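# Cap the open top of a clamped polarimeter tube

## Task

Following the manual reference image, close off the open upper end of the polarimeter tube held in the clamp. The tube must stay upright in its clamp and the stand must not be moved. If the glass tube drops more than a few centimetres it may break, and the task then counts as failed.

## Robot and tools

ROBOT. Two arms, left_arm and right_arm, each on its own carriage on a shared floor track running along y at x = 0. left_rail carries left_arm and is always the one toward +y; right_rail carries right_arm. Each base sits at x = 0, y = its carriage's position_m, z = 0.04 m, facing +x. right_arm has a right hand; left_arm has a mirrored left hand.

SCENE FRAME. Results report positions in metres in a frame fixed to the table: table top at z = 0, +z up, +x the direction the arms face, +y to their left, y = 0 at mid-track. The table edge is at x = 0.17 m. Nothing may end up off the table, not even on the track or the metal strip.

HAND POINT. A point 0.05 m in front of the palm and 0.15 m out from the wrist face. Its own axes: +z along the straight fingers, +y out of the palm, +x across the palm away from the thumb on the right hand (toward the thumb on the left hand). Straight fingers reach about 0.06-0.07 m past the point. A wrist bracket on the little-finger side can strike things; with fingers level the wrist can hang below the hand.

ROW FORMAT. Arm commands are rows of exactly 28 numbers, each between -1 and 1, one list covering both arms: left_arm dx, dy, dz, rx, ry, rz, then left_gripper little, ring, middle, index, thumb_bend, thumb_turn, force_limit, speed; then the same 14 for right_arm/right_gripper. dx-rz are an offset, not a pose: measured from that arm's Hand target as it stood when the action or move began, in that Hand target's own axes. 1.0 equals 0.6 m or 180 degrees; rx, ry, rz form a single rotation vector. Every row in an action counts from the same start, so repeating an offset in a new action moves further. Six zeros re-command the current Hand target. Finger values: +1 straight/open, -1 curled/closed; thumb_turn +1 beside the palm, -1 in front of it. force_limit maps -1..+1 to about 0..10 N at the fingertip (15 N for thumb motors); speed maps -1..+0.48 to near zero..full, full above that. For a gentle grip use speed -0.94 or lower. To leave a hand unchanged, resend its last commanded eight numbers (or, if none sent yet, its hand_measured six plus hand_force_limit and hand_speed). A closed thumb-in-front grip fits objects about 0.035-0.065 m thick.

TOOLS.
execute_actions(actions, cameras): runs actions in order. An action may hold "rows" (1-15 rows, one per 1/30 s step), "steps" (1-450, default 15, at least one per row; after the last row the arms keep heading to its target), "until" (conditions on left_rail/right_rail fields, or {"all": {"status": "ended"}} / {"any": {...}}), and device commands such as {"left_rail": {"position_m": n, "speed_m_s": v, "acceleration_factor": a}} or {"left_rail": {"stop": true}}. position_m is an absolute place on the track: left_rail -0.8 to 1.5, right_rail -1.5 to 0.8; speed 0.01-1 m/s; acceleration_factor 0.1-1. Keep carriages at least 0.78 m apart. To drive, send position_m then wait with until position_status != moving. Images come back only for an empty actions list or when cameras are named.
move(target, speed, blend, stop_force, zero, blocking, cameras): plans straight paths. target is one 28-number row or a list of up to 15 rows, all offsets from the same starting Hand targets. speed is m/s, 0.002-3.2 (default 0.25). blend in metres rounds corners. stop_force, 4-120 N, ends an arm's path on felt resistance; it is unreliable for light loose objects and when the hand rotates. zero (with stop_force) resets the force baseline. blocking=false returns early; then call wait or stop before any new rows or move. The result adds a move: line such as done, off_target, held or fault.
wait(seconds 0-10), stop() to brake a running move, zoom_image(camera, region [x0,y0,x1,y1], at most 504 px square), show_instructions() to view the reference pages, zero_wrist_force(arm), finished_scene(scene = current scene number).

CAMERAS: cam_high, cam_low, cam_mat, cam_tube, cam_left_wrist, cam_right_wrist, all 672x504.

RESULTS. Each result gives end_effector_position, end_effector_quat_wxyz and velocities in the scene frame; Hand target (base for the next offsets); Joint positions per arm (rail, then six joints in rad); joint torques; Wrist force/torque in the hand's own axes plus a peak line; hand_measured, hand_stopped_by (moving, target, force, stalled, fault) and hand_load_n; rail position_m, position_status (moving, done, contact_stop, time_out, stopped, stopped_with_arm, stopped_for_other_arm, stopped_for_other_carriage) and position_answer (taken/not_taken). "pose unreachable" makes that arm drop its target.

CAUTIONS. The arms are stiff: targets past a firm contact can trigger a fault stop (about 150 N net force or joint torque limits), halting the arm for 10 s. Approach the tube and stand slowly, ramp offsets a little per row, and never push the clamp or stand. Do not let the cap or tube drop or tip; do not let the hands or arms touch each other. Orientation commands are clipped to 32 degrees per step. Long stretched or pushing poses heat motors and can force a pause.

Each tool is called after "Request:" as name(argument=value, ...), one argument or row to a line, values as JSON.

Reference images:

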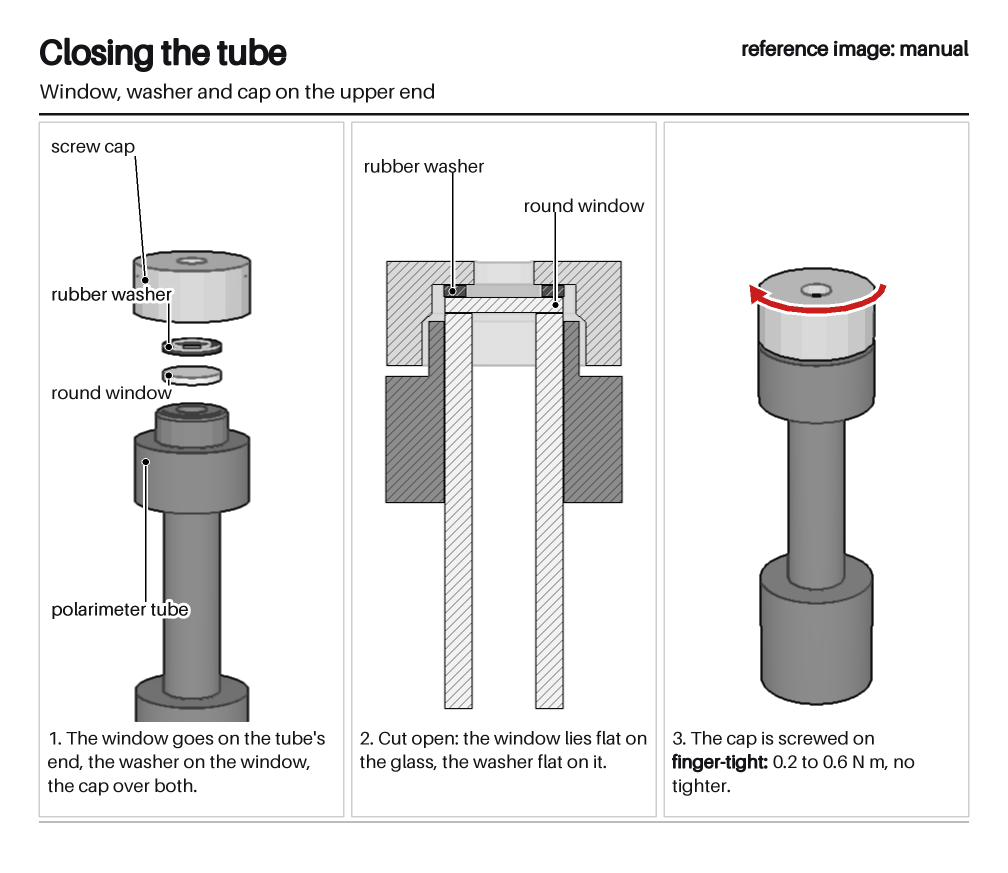

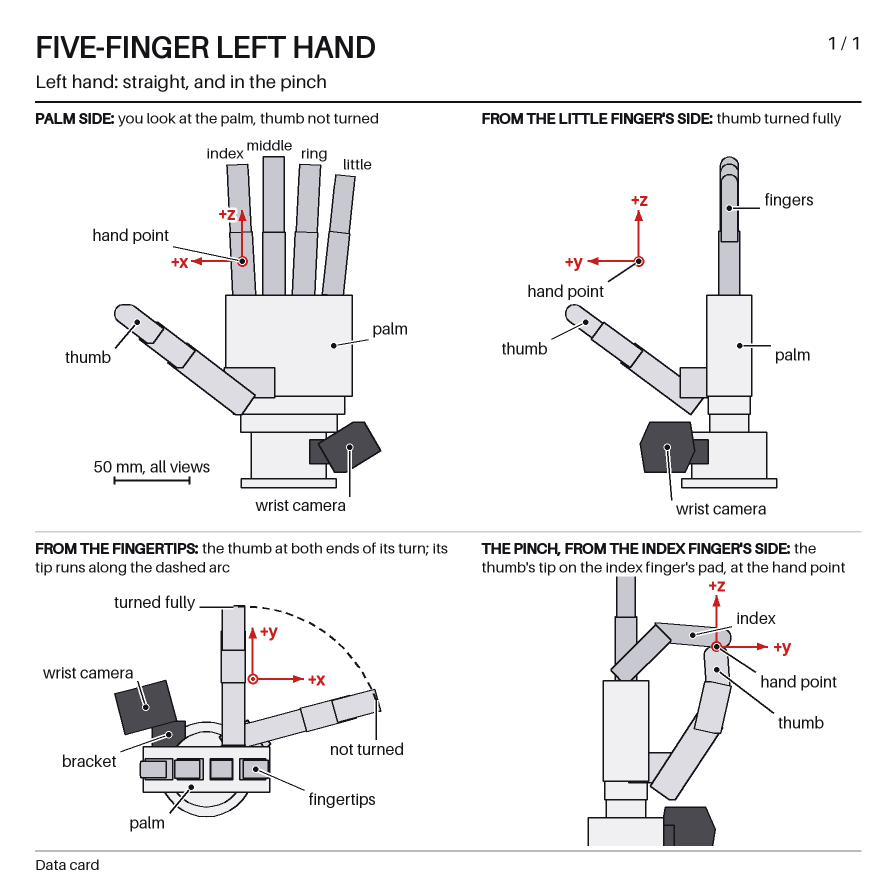

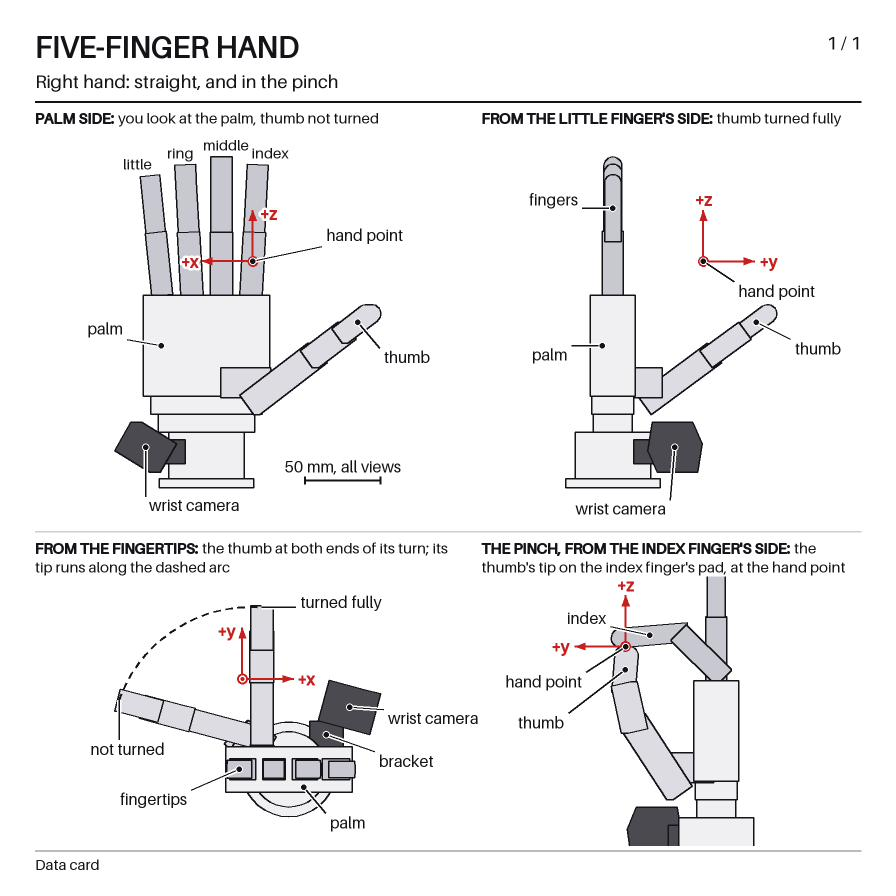

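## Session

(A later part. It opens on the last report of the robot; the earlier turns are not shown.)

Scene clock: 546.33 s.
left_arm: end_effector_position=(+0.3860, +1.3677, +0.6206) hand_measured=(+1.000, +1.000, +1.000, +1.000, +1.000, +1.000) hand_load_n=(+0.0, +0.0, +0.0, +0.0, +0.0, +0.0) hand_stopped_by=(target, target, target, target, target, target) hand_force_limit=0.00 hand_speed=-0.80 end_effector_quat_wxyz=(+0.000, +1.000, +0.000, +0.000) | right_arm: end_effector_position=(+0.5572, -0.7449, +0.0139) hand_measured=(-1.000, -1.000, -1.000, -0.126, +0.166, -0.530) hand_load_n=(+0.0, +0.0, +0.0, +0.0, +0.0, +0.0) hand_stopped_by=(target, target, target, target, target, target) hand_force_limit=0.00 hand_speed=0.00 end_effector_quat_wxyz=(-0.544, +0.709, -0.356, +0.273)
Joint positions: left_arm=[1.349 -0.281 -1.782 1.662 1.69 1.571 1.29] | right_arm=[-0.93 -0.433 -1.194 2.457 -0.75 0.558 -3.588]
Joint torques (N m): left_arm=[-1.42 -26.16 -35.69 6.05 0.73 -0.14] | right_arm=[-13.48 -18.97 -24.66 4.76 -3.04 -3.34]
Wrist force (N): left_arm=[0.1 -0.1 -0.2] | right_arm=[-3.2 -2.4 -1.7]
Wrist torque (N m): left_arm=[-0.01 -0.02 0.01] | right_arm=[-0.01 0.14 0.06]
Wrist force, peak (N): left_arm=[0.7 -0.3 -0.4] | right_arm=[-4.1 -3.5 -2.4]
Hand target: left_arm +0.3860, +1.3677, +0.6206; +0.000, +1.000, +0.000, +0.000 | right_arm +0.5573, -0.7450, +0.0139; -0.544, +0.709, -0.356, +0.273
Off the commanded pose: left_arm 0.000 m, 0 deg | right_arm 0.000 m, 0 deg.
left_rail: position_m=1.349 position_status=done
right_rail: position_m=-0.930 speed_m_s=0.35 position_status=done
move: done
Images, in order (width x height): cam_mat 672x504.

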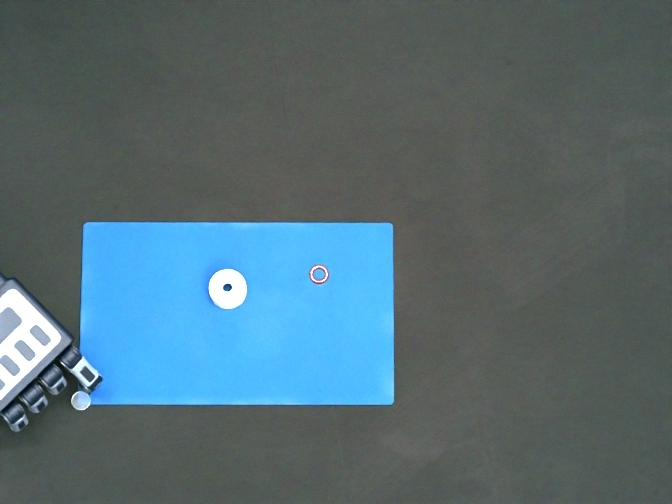

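Request:
move(
  target=[
    [0,0,0,0,0,0,1,1,1,1,1,1,0,-0.8,0.0018,0,0,0,0,0,-1,-1,-1,-0.126,0.166,-0.53,0,0],
    [0,0,0,0,0,0,1,1,1,1,1,1,0,-0.8,-0.012,-0.002,-0.0005,0,0,0,-1,-1,-1,-0.126,0.166,-0.53,0,0],
    [0,0,0,0,0,0,1,1,1,1,1,1,0,-0.8,-0.012,-0.0499,-0.0134,0,0,0,-1,-1,-1,-0.126,0.166,-0.53,0,0],
    [0,0,0,0,0,0,1,1,1,1,1,1,0,-0.8,0.0189,-0.0524,-0.0048,0,0,0,-1,-1,-1,0.14,0.166,-0.62,0,0],
  ],
  speed=[0.02,0.05,0.12,0.12],
  blend=[0,0,0.004,0],
  cameras=["cam_mat","cam_right_wrist"],
)

Request:
zoom_image(
  camera="cam_mat",
  region=[40, 350, 120, 430],
)

Scene clock: 574.87 s.
left_arm: end_effector_position=(+0.3860, +1.3677, +0.6206) hand_measured=(+1.000, +1.000, +1.000, +1.000, +1.000, +1.000) hand_load_n=(-0.5, +0.0, +0.0, +0.0, +0.0, +0.0) hand_stopped_by=(target, target, target, target, target, target) hand_force_limit=0.00 hand_speed=-0.80 end_effector_quat_wxyz=(+0.000, +1.000, +0.000, +0.000) | right_arm: end_effector_position=(+0.5684, -0.7509, +0.0450) hand_measured=(-1.000, -1.000, -1.000, +0.140, +0.166, -0.620) hand_load_n=(+0.5, +0.0, +0.0, +0.0, +0.5, +0.0) hand_stopped_by=(target, target, target, target, target, target) hand_force_limit=0.00 hand_speed=0.00 end_effector_quat_wxyz=(-0.544, +0.709, -0.356, +0.273)
Joint positions: left_arm=[1.349 -0.281 -1.782 1.662 1.69 1.571 1.29] | right_arm=[-0.93 -0.435 -1.257 2.429 -0.657 0.556 -3.59]
Joint torques (N m): left_arm=[0.53 -26.71 -35.02 6.11 0.54 0.34] | right_arm=[-10.46 -20.63 -27.67 4.17 -4.15 -2.98]
Wrist force (N): left_arm=[0.3 -0.1 -0.2] | right_arm=[-1.1 0.8 -0.7]
Wrist torque (N m): left_arm=[0.00 -0.06 0.02] | right_arm=[0.01 0.17 0.04]
Wrist force, peak (N): left_arm=[0.8 -0.2 -0.4] | right_arm=[-3.4 -2.5 -1.8]
Hand target: left_arm +0.3860, +1.3677, +0.6206; +0.000, +1.000, +0.000, +0.000 | right_arm +0.5684, -0.7509, +0.0450; -0.544, +0.709, -0.356, +0.273
Off the commanded pose: left_arm 0.000 m, 0 deg | right_arm 0.000 m, 0 deg.
left_rail: position_m=1.349 position_status=done
right_rail: position_m=-0.930 speed_m_s=0.35 position_status=done
move: done
camera_calibration:
cam_right_wrist: T_world_to_cam=[[-0.0176994, -0.359315, -0.933048, -0.216279], [-0.922957, 0.364736, -0.122951, 0.805628], [0.384495, 0.858988, -0.338088, 0.55305], [0, 0, 0, 1]] pos_world=[0.527088, -0.846617, 0.0842333]
Images, in order (width x height): cam_mat 672x504, cam_right_wrist 672x504.

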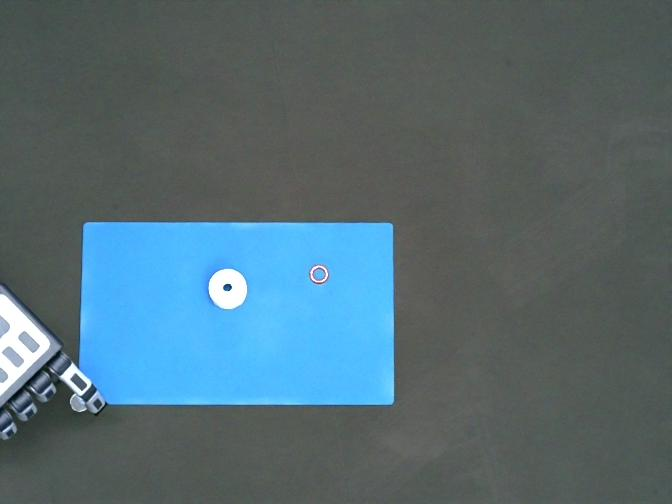

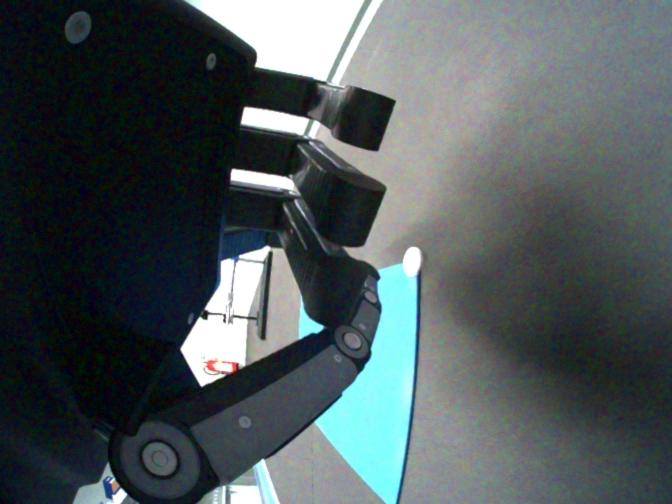

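Scaled by 6.300 from the camera's 672x504 image, which has a finer 960x720 frame.

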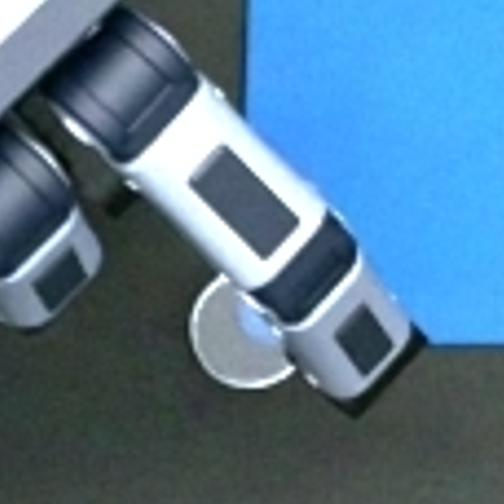

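Request:
move(
  target=[0,0,0,0,0,0,1,1,1,1,1,1,0,-0.8,0.0013,0.0555,0.0149,0,0,0,-1,-1,-1,0.14,0.166,-0.62,0,0],
  speed=0.03,
  stop_force=4,
  cameras=["cam_mat","cam_right_wrist"],
)

Request:
zoom_image(
  camera="cam_mat",
  region=[40, 350, 120, 430],
)

Request:
zoom_image(
  camera="cam_right_wrist",
  region=[290, 170, 450, 350],
)

Scene clock: 596.63 s.
left_arm: end_effector_position=(+0.3860, +1.3677, +0.6206) hand_measured=(+1.000, +1.000, +1.000, +1.000, +1.000, +1.000) hand_load_n=(+0.0, +0.0, +0.0, +0.0, +0.0, +0.0) hand_stopped_by=(target, target, target, target, target, target) hand_force_limit=0.00 hand_speed=-0.80 end_effector_quat_wxyz=(+0.000, +1.000, +0.000, +0.000) | right_arm: end_effector_position=(+0.5688, -0.7515, +0.0111) hand_measured=(-1.000, -1.000, -1.000, +0.140, +0.166, -0.620) hand_load_n=(+0.0, +0.0, +0.0, +0.0, -3.5, +0.5) hand_stopped_by=(target, target, target, target, target, target) hand_force_limit=0.00 hand_speed=0.00 end_effector_quat_wxyz=(-0.544, +0.709, -0.356, +0.273)
Joint positions: left_arm=[1.349 -0.281 -1.782 1.662 1.69 1.571 1.29] | right_arm=[-0.93 -0.436 -1.177 2.434 -0.741 0.555 -3.591]
Joint torques (N m): left_arm=[0.95 -24.11 -35 5.66 0.49 0.09] | right_arm=[-11.55 -54.76 -9.23 4.11 -1.9 -2.95]
Wrist force (N): left_arm=[0.1 -0.2 -0.1] | right_arm=[-1.6 -3.3 -3.2]
Wrist torque (N m): left_arm=[-0.02 -0.02 0.00] | right_arm=[-0.10 0.20 0.03]
Wrist force, peak (N): left_arm=[0.7 -0.5 -0.4] | right_arm=[-1.7 -5.6 -4.9]
Hand target: left_arm +0.3860, +1.3677, +0.6206; +0.000, +1.000, +0.000, +0.000 | right_arm +0.5688, -0.7515, +0.0111; -0.544, +0.709, -0.356, +0.273 (not the last commanded pose)
Off the commanded pose: left_arm 0.000 m, 0 deg | right_arm 0.001 m, 0 deg.
left_rail: position_m=1.349 position_status=done
right_rail: position_m=-0.930 speed_m_s=0.35 position_status=done
move: contact (right_arm)
camera_calibration:
cam_right_wrist: T_world_to_cam=[[-0.017702, -0.35941, -0.933012, -0.248106], [-0.922998, 0.364634, -0.12295, 0.801995], [0.384397, 0.858992, -0.338189, 0.542044], [0, 0, 0, 1]] pos_world=[0.527488, -0.847218, 0.0504333]
Images, in order (width x height): cam_mat 672x504, cam_right_wrist 672x504.

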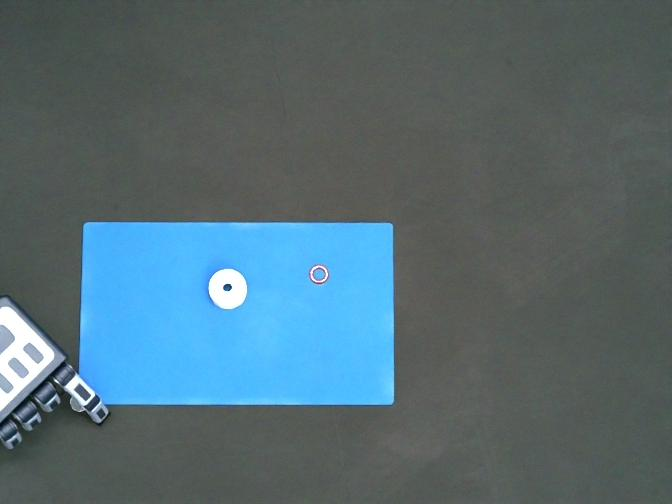

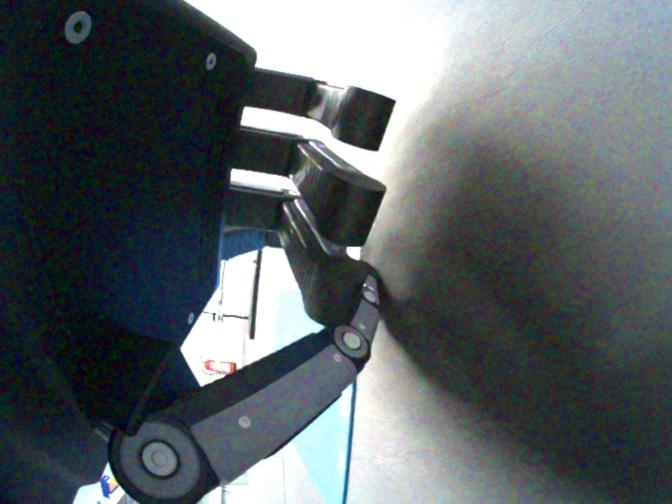

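Scaled by 6.300 from the camera's 672x504 image, which has a finer 960x720 frame.

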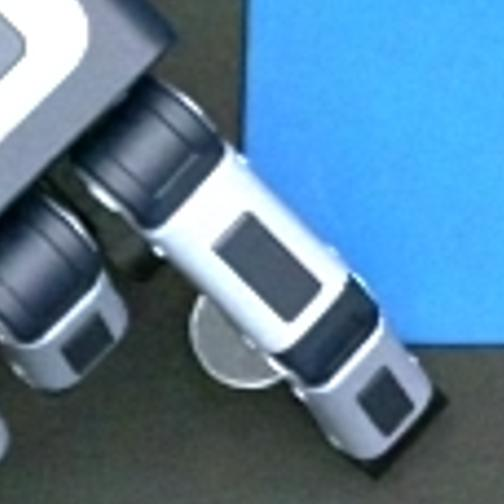

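Scaled by 2.800 from the camera's 672x504 image, which has a finer 960x720 frame.

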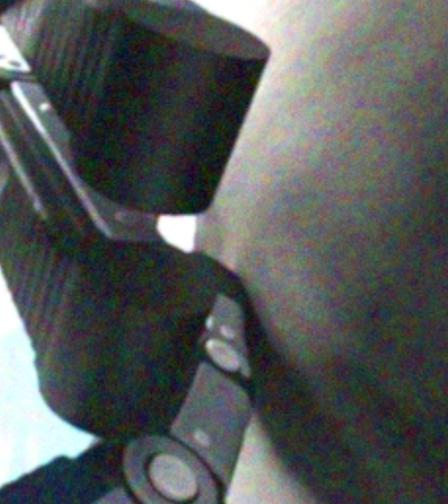

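Request:
execute_actions(
  actions=[
    {"rows": [[0,0,0,0,0,0,1,1,1,1,1,1,0,-0.8,0,0,0,0,0,0,-1,-1,-1,-0.12,0.166,-0.62,0,-0.93]], "steps": 70},
  ],
  cameras=["cam_mat","cam_right_wrist"],
)

Request:
zoom_image(
  camera="cam_mat",
  region=[40, 350, 120, 430],
)

Scene clock: 607.53 s.
left_arm: end_effector_position=(+0.3860, +1.3677, +0.6206) hand_measured=(+1.000, +1.000, +1.000, +1.000, +1.000, +1.000) hand_load_n=(+0.0, +0.0, +0.0, +0.0, +0.0, +0.0) hand_stopped_by=(target, target, target, target, target, target) hand_force_limit=0.00 hand_speed=-0.80 end_effector_quat_wxyz=(+0.000, +1.000, +0.000, +0.000) | right_arm: end_effector_position=(+0.5688, -0.7515, +0.0111) hand_measured=(-1.000, -1.000, -1.000, -0.054, +0.166, -0.620) hand_load_n=(+0.0, +0.0, +0.0, +5.0, -3.0, +0.5) hand_stopped_by=(target, target, target, force, target, target) hand_force_limit=0.00 hand_speed=-0.93 end_effector_quat_wxyz=(-0.544, +0.709, -0.356, +0.273)
Joint positions: left_arm=[1.349 -0.281 -1.782 1.662 1.69 1.571 1.29] | right_arm=[-0.93 -0.436 -1.177 2.434 -0.741 0.555 -3.591]
Joint torques (N m): left_arm=[0.14 -26.07 -34.42 5.6 1.43 0.24] | right_arm=[-0.36 -46.24 -14.79 4.3 2.27 -2.68]
Wrist force (N): left_arm=[0.2 0.2 -0.4] | right_arm=[-1.7 -9.1 -1.9]
Wrist torque (N m): left_arm=[0.05 -0.04 0.00] | right_arm=[-0.05 0.18 0.05]
Wrist force, peak (N): left_arm=[0.7 0.1 -0.4] | right_arm=[-1.7 -9.1 -1.9]
Hand target: left_arm +0.3860, +1.3677, +0.6206; +0.000, +1.000, +0.000, +0.000 | right_arm +0.5688, -0.7515, +0.0111; -0.544, +0.709, -0.356, +0.273
Off the commanded pose: left_arm 0.000 m, 0 deg | right_arm 0.000 m, 0 deg.
left_rail: position_m=1.349 position_status=done
right_rail: position_m=-0.930 speed_m_s=0.35 position_status=done
camera_calibration:
cam_right_wrist: T_world_to_cam=[[-0.0176294, -0.359474, -0.932989, -0.248198], [-0.922985, 0.364633, -0.12305, 0.802085], [0.384432, 0.858965, -0.338217, 0.541967], [0, 0, 0, 1]] pos_world=[0.527588, -0.847218, 0.0504328]
Images, in order (width x height): cam_mat 672x504, cam_right_wrist 672x504.

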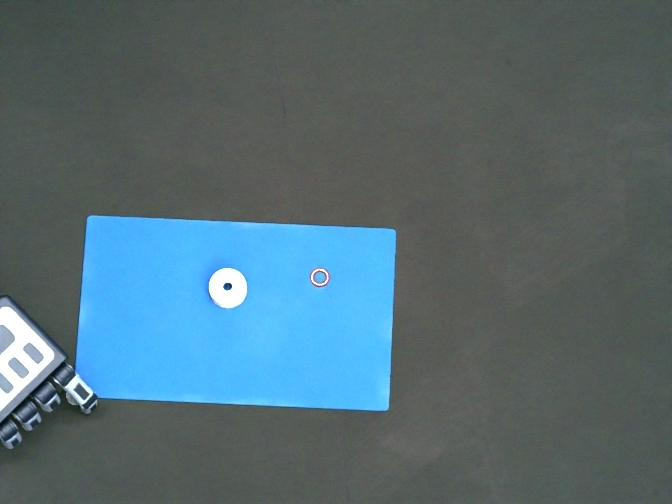

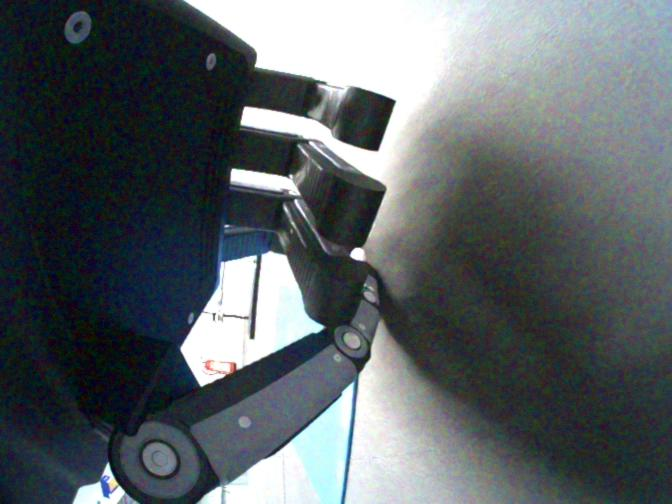

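Scaled by 6.300 from the camera's 672x504 image, which has a finer 960x720 frame.

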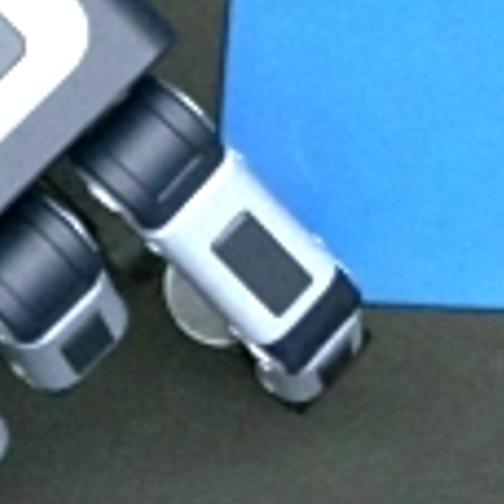

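Request:
move(
  target=[0,0,0,0,0,0,1,1,1,1,1,1,0,-0.8,0,-0.0483,-0.0130,0,0,0,-1,-1,-1,-0.12,0.166,-0.62,0,-0.93],
  speed=0.03,
  cameras=["cam_mat","cam_right_wrist"],
)

Request:
zoom_image(
  camera="cam_mat",
  region=[40, 350, 120, 430],
)

Request:
zoom_image(
  camera="cam_right_wrist",
  region=[290, 170, 450, 350],
)

Scene clock: 631.67 s.
left_arm: end_effector_position=(+0.3860, +1.3677, +0.6206) hand_measured=(+1.000, +1.000, +1.000, +1.000, +1.000, +1.000) hand_load_n=(+0.0, +0.0, +0.0, +0.0, +0.0, +0.0) hand_stopped_by=(target, target, target, target, target, target) hand_force_limit=0.00 hand_speed=-0.80 end_effector_quat_wxyz=(+0.000, +1.000, +0.000, +0.000) | right_arm: end_effector_position=(+0.5688, -0.7515, +0.0410) hand_measured=(-1.000, -1.000, -1.000, -0.056, +0.166, -0.620) hand_load_n=(+0.0, +0.0, +0.0, +1.5, +1.0, -0.5) hand_stopped_by=(target, target, target, force, target, target) hand_force_limit=0.00 hand_speed=-0.93 end_effector_quat_wxyz=(-0.544, +0.709, -0.356, +0.273)
Joint positions: left_arm=[1.349 -0.281 -1.782 1.662 1.69 1.571 1.29] | right_arm=[-0.93 -0.436 -1.248 2.429 -0.666 0.555 -3.591]
Joint torques (N m): left_arm=[0.04 -25.66 -33.74 5.57 0.67 0.51] | right_arm=[2.01 -50.38 -26.71 4.6 1.62 -2.8]
Wrist force (N): left_arm=[0.0 -0.1 -0.2] | right_arm=[-0.8 0.4 -0.6]
Wrist torque (N m): left_arm=[-0.01 -0.02 0.00] | right_arm=[-0.04 0.12 0.01]
Wrist force, peak (N): left_arm=[0.6 -0.6 -0.1] | right_arm=[-1.5 -9.6 -2.2]
Hand target: left_arm +0.3860, +1.3677, +0.6206; +0.000, +1.000, +0.000, +0.000 | right_arm +0.5688, -0.7515, +0.0412; -0.544, +0.709, -0.356, +0.273
Off the commanded pose: left_arm 0.000 m, 0 deg | right_arm 0.000 m, 0 deg.
left_rail: position_m=1.349 position_status=done
right_rail: position_m=-0.930 speed_m_s=0.35 position_status=done
move: done
camera_calibration:
cam_right_wrist: T_world_to_cam=[[-0.017702, -0.35941, -0.933012, -0.220209], [-0.922998, 0.364634, -0.12295, 0.805671], [0.384397, 0.858992, -0.338189, 0.552156], [0, 0, 0, 1]] pos_world=[0.527488, -0.847218, 0.0803333]
Images, in order (width x height): cam_mat 672x504, cam_right_wrist 672x504.

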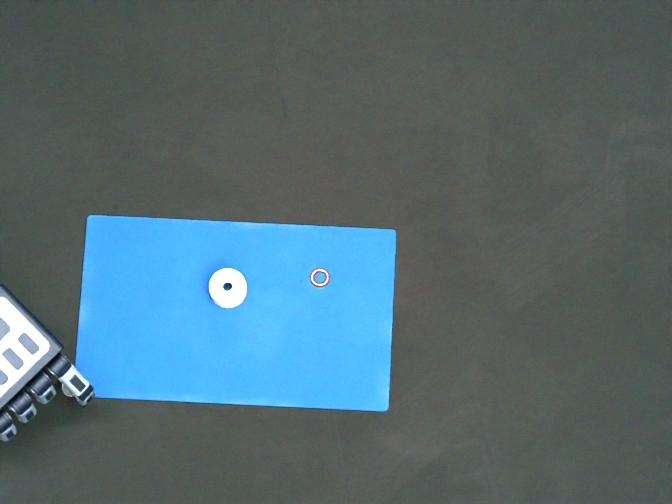

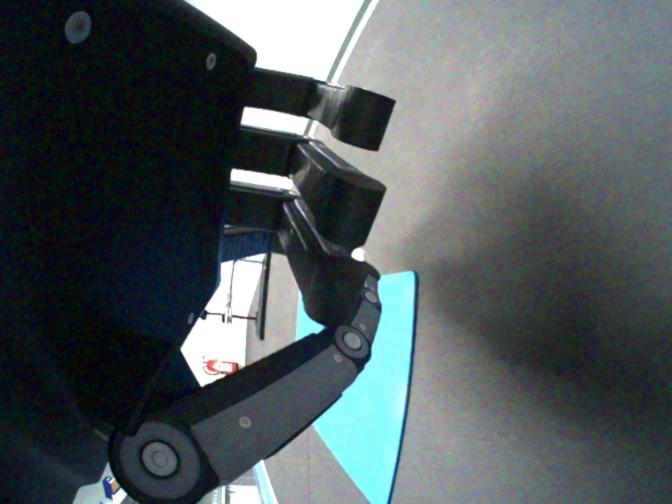

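Scaled by 6.300 from the camera's 672x504 image, which has a finer 960x720 frame.

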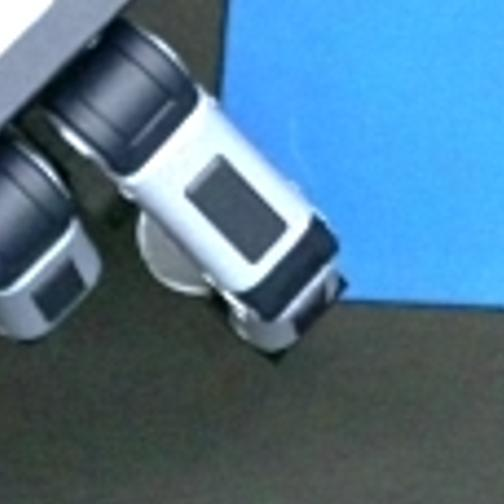

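Scaled by 2.800 from the camera's 672x504 image, which has a finer 960x720 frame.

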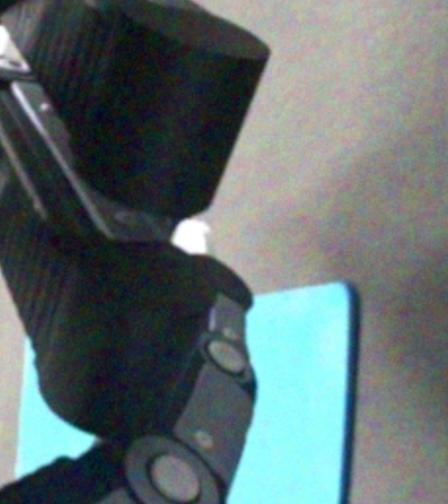

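Request:
move(
  target=[0,0,0,0,0,0,1,1,1,1,1,1,0,-0.8,0,-0.4170,-0.1118,0,0,0,-1,-1,-1,-0.12,0.166,-0.62,0,-0.93],
  speed=0.25,
)

Request:
execute_actions(
  actions=[
    {"right_rail": {"position_m": -0.2145, "speed_m_s": 0.35, "acceleration_factor": 0.3}, "steps": 150, "until": {"right_rail": {"position_status": ["!=", "moving"]}}},
  ],
  cameras=["cam_tube", "cam_right_wrist", "cam_low"],
)

Scene clock: 649.37 s.
left_arm: end_effector_position=(+0.3860, +1.3677, +0.6206) hand_measured=(+1.000, +1.000, +1.000, +1.000, +1.000, +1.000) hand_load_n=(+0.0, +0.0, +0.0, +0.0, +0.0, +0.0) hand_stopped_by=(target, target, target, target, target, target) hand_force_limit=0.00 hand_speed=-0.80 end_effector_quat_wxyz=(+0.000, +1.000, +0.000, +0.000) | right_arm: end_effector_position=(+0.5690, -0.7513, +0.3001) hand_measured=(-1.000, -1.000, -1.000, -0.056, +0.166, -0.620) hand_load_n=(+0.0, +0.0, +0.0, +1.5, +1.0, +0.0) hand_stopped_by=(target, target, target, force, target, target) hand_force_limit=0.00 hand_speed=-0.93 end_effector_quat_wxyz=(-0.544, +0.709, -0.356, +0.273)
Joint positions: left_arm=[1.349 -0.281 -1.782 1.662 1.69 1.571 1.29] | right_arm=[-0.93 -0.435 -1.697 2.242 -0.03 0.555 -3.591]
Joint torques (N m): left_arm=[0.3 -25.51 -34.95 5.57 0.59 0.27] | right_arm=[-12.21 -35.6 -48.45 4.28 -3.85 -2.73]
Wrist force (N): left_arm=[0.2 -0.1 -0.1] | right_arm=[-0.5 0.5 -1.1]
Wrist torque (N m): left_arm=[0.00 -0.02 0.01] | right_arm=[0.00 0.09 0.08]
Wrist force, peak (N): left_arm=[0.6 -0.5 -0.1] | right_arm=[-0.9 1.5 -1.1]
Hand target: left_arm +0.3860, +1.3677, +0.6206; +0.000, +1.000, +0.000, +0.000 | right_arm +0.5690, -0.7513, +0.3002; -0.544, +0.709, -0.356, +0.273
Off the commanded pose: left_arm 0.000 m, 0 deg | right_arm 0.000 m, 0 deg.
left_rail: position_m=1.349 position_status=done
right_rail: position_m=-0.930 speed_m_s=0.35 position_status=done
move: done

Scene clock: 652.57 s.
left_arm: end_effector_position=(+0.3860, +1.3677, +0.6206) hand_measured=(+1.000, +1.000, +1.000, +1.000, +1.000, +1.000) hand_load_n=(+0.0, +0.5, +0.0, +0.0, +0.0, +0.0) hand_stopped_by=(target, target, target, target, target, target) hand_force_limit=0.00 hand_speed=-0.80 end_effector_quat_wxyz=(+0.000, +1.000, +0.000, +0.000) | right_arm: end_effector_position=(+0.5690, -0.0358, +0.3002) hand_measured=(-1.000, -1.000, -1.000, -0.056, +0.166, -0.620) hand_load_n=(+0.0, +0.5, +0.0, +1.5, +1.0, +0.0) hand_stopped_by=(target, target, target, force, target, target) hand_force_limit=0.00 hand_speed=-0.93 end_effector_quat_wxyz=(-0.544, +0.709, -0.356, +0.273)
Joint positions: left_arm=[1.349 -0.281 -1.782 1.662 1.69 1.571 1.29] | right_arm=[-0.215 -0.435 -1.697 2.242 -0.03 0.555 -3.591]
Joint torques (N m): left_arm=[1.18 -24.4 -35.41 5.39 0.49 0.36] | right_arm=[-6.87 -28.56 -41.98 2.72 -3.33 -2.75]
Wrist force (N): left_arm=[0.1 0.0 0.0] | right_arm=[-0.9 0.6 -0.7]
Wrist torque (N m): left_arm=[0.00 -0.02 0.00] | right_arm=[-0.01 0.13 0.06]
Wrist force, peak (N): left_arm=[0.2 -0.6 -0.4] | right_arm=[-1.1 0.6 -1.5]
Hand target: left_arm +0.3860, +1.3677, +0.6206; +0.000, +1.000, +0.000, +0.000 | right_arm +0.5690, -0.0358, +0.3002; -0.544, +0.709, -0.356, +0.273
Off the commanded pose: left_arm 0.000 m, 0 deg | right_arm 0.000 m, 0 deg.
left_rail: position_m=1.349 position_status=done
right_rail: position_m=-0.215 position_m_goal=-0.214 speed_m_s=0.35 position_status=done
camera_calibration:
cam_tube: T_world_to_cam=[[-0.982211, 0.187778, -0.00134006, 0.620286], [0.0247037, 0.122137, -0.992206, 0.180743], [-0.186151, -0.974588, -0.124603, 0.349346], [0, 0, 0, 1]] pos_world=[0.669817, 0.201917, 0.223695]
cam_right_wrist: T_world_to_cam=[[-0.0176294, -0.359474, -0.932989, 0.278713], [-0.922985, 0.364633, -0.12305, 0.576771], [0.384432, 0.858965, -0.338217, 0.0249114], [0, 0, 0, 1]] pos_world=[0.527688, -0.131518, 0.339433]
Images, in order (width x height): cam_low 672x504, cam_tube 672x504, cam_right_wrist 672x504.

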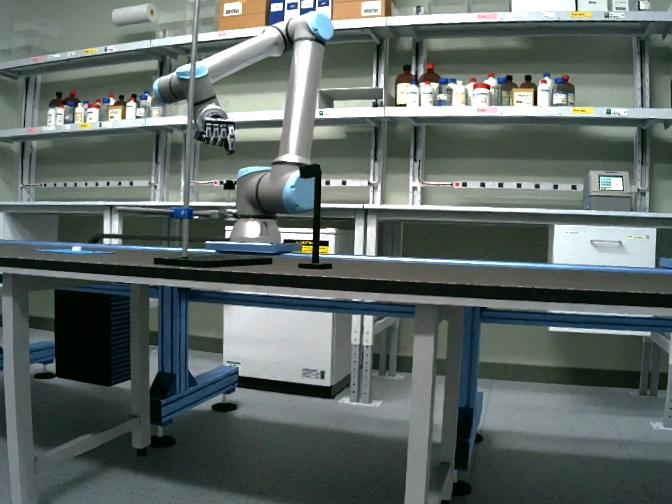

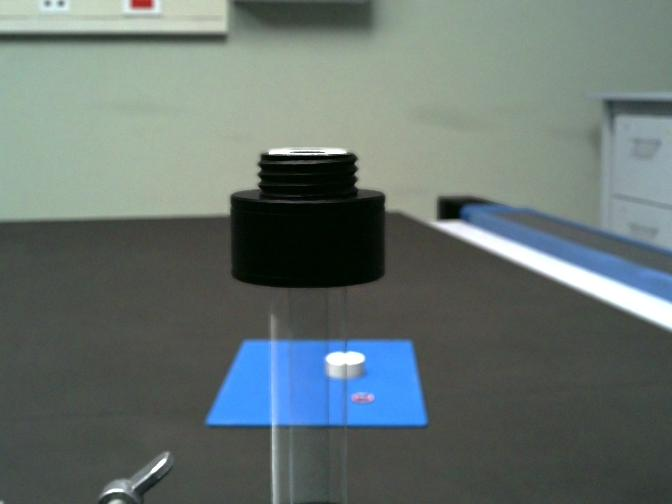

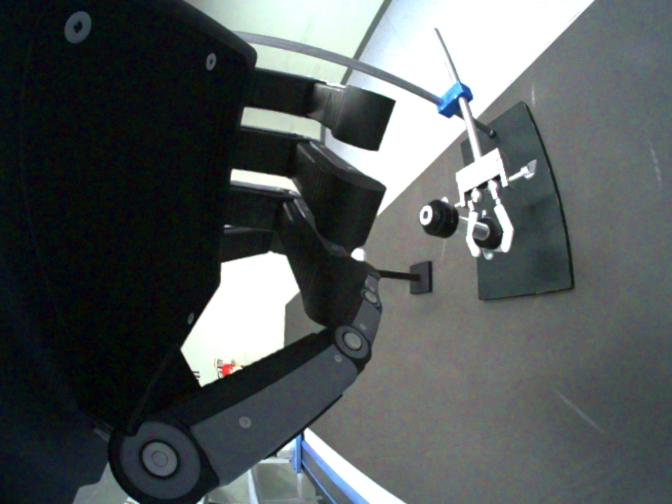

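Request:
zoom_image(
  camera="cam_right_wrist",
  region=[390, 160, 510, 280],
)

Request:
zoom_image(
  camera="cam_right_wrist",
  region=[310, 200, 410, 300],
)

Request:
zoom_image(
  camera="cam_tube",
  region=[210, 130, 410, 300],
)

Scaled by 4.200 from the camera's 672x504 image, which has a finer 960x720 frame.

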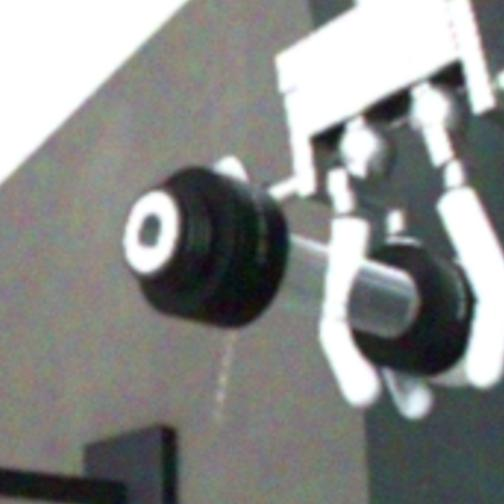

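Scaled by 5.040 from the camera's 672x504 image, which has a finer 960x720 frame.

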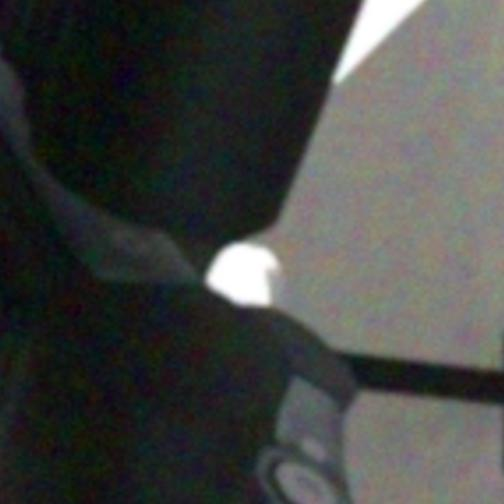

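Scaled by 2.520 from the camera's 672x504 image, which has a finer 960x720 frame.

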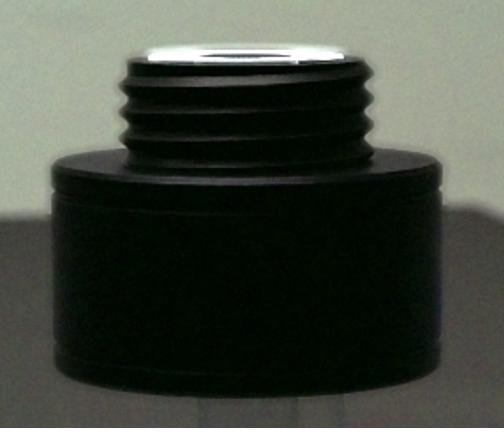

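Request:
move(
  target=[0,0,0,0,0,0,1,1,1,1,1,1,0,-0.8,0.0172,0.0765,0.1536,0,0,0,-1,-1,-1,-0.12,0.166,-0.62,0,-0.93],
  speed=0.15,
  cameras=["cam_tube", "cam_right_wrist", "cam_low"],
)

Request:
zoom_image(
  camera="cam_tube",
  region=[210, 90, 410, 260],
)

Request:
zoom_image(
  camera="cam_low",
  region=[170, 130, 270, 230],
)

Request:
zoom_image(
  camera="cam_right_wrist",
  region=[310, 200, 410, 300],
)

Scene clock: 688.97 s.
left_arm: end_effector_position=(+0.3860, +1.3677, +0.6206) hand_measured=(+1.000, +1.000, +1.000, +1.000, +1.000, +1.000) hand_load_n=(+0.0, +0.5, +0.0, +0.0, +0.0, +0.0) hand_stopped_by=(target, target, target, target, target, target) hand_force_limit=0.00 hand_speed=-0.80 end_effector_quat_wxyz=(+0.000, +1.000, +0.000, +0.000) | right_arm: end_effector_position=(+0.6368, +0.0019, +0.2320) hand_measured=(-1.000, -1.000, -1.000, -0.056, +0.166, -0.620) hand_load_n=(+0.0, +0.0, +0.0, +1.5, +1.0, +0.0) hand_stopped_by=(target, target, target, force, target, target) hand_force_limit=0.00 hand_speed=-0.93 end_effector_quat_wxyz=(-0.544, +0.709, -0.356, +0.273)
Joint positions: left_arm=[1.349 -0.281 -1.782 1.662 1.69 1.571 1.29] | right_arm=[-0.214 -0.284 -1.51 2.199 -0.269 0.691 -3.474]
Joint torques (N m): left_arm=[-0.11 -26.52 -33.54 5.56 0.65 0.23] | right_arm=[16.67 -14.53 -44.79 -1.73 3.1 2.29]
Wrist force (N): left_arm=[0.2 -0.1 -0.3] | right_arm=[-0.7 0.6 -0.2]
Wrist torque (N m): left_arm=[0.00 -0.05 0.01] | right_arm=[-0.05 0.07 -0.15]
Wrist force, peak (N): left_arm=[0.7 0.0 -0.3] | right_arm=[-1.3 -0.4 -1.6]
Hand target: left_arm +0.3860, +1.3677, +0.6206; +0.000, +1.000, +0.000, +0.000 | right_arm +0.6369, +0.0020, +0.2319; -0.544, +0.709, -0.356, +0.273
Off the commanded pose: left_arm 0.000 m, 0 deg | right_arm 0.000 m, 0 deg.
left_rail: position_m=1.349 position_status=done
right_rail: position_m=-0.214 speed_m_s=0.35 position_status=done
move: done
camera_calibration:
cam_tube: T_world_to_cam=[[-0.982211, 0.187778, -0.00134006, 0.620286], [0.0247037, 0.122137, -0.992206, 0.180743], [-0.186151, -0.974588, -0.124603, 0.349346], [0, 0, 0, 1]] pos_world=[0.669817, 0.201917, 0.223695]
cam_right_wrist: T_world_to_cam=[[-0.0177159, -0.359439, -0.933, 0.229984], [-0.922984, 0.364665, -0.122962, 0.617294], [0.38443, 0.858966, -0.338217, -0.0566062], [0, 0, 0, 1]] pos_world=[0.595588, -0.0938177, 0.271333]
Images, in order (width x height): cam_low 672x504, cam_tube 672x504, cam_right_wrist 672x504.

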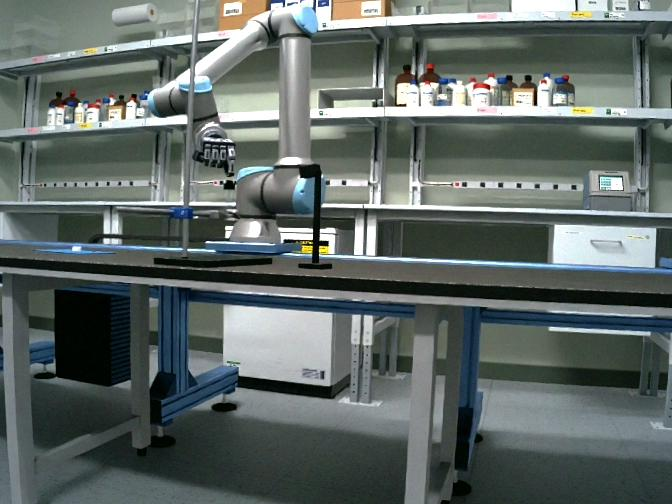

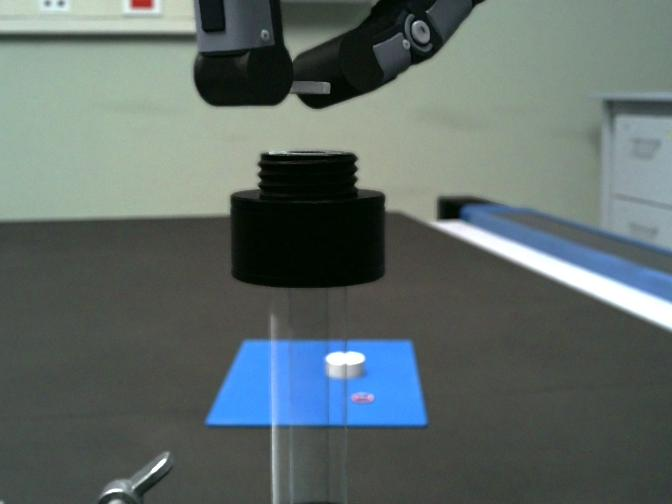

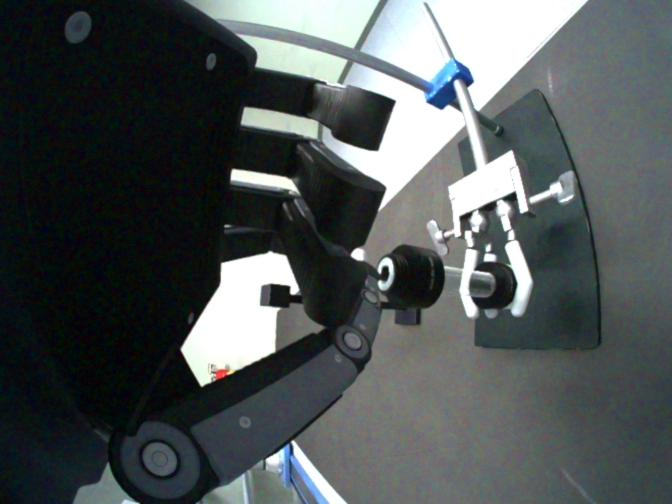

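Scaled by 2.520 from the camera's 672x504 image, which has a finer 960x720 frame.

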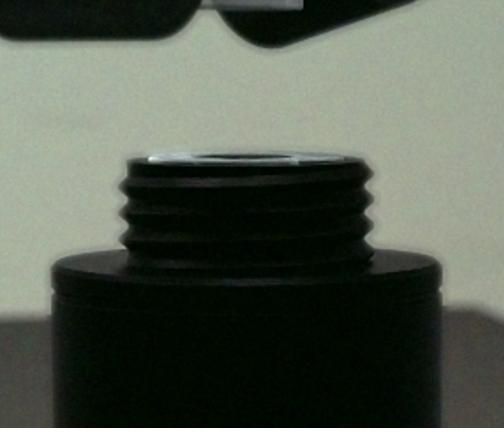

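Scaled by 5.040 from the camera's 672x504 image, which has a finer 960x720 frame.

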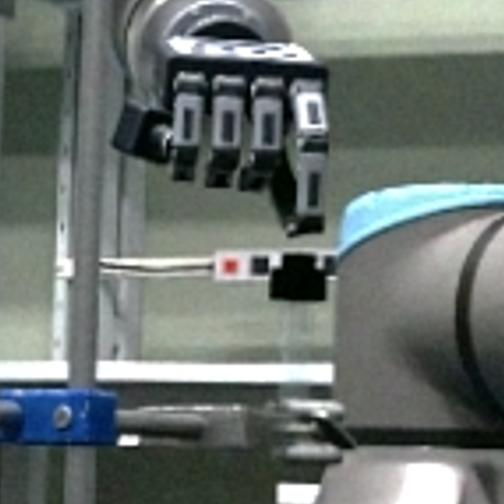

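Scaled by 5.040 from the camera's 672x504 image, which has a finer 960x720 frame.

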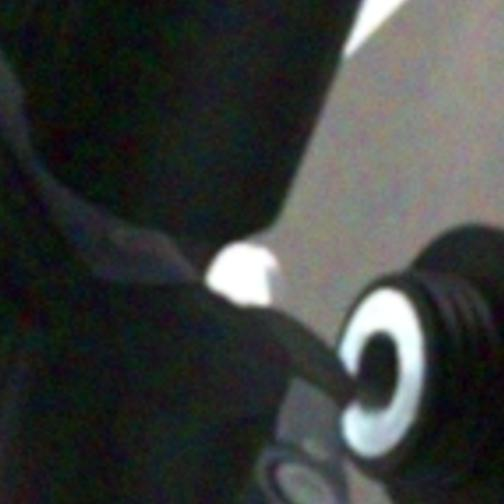

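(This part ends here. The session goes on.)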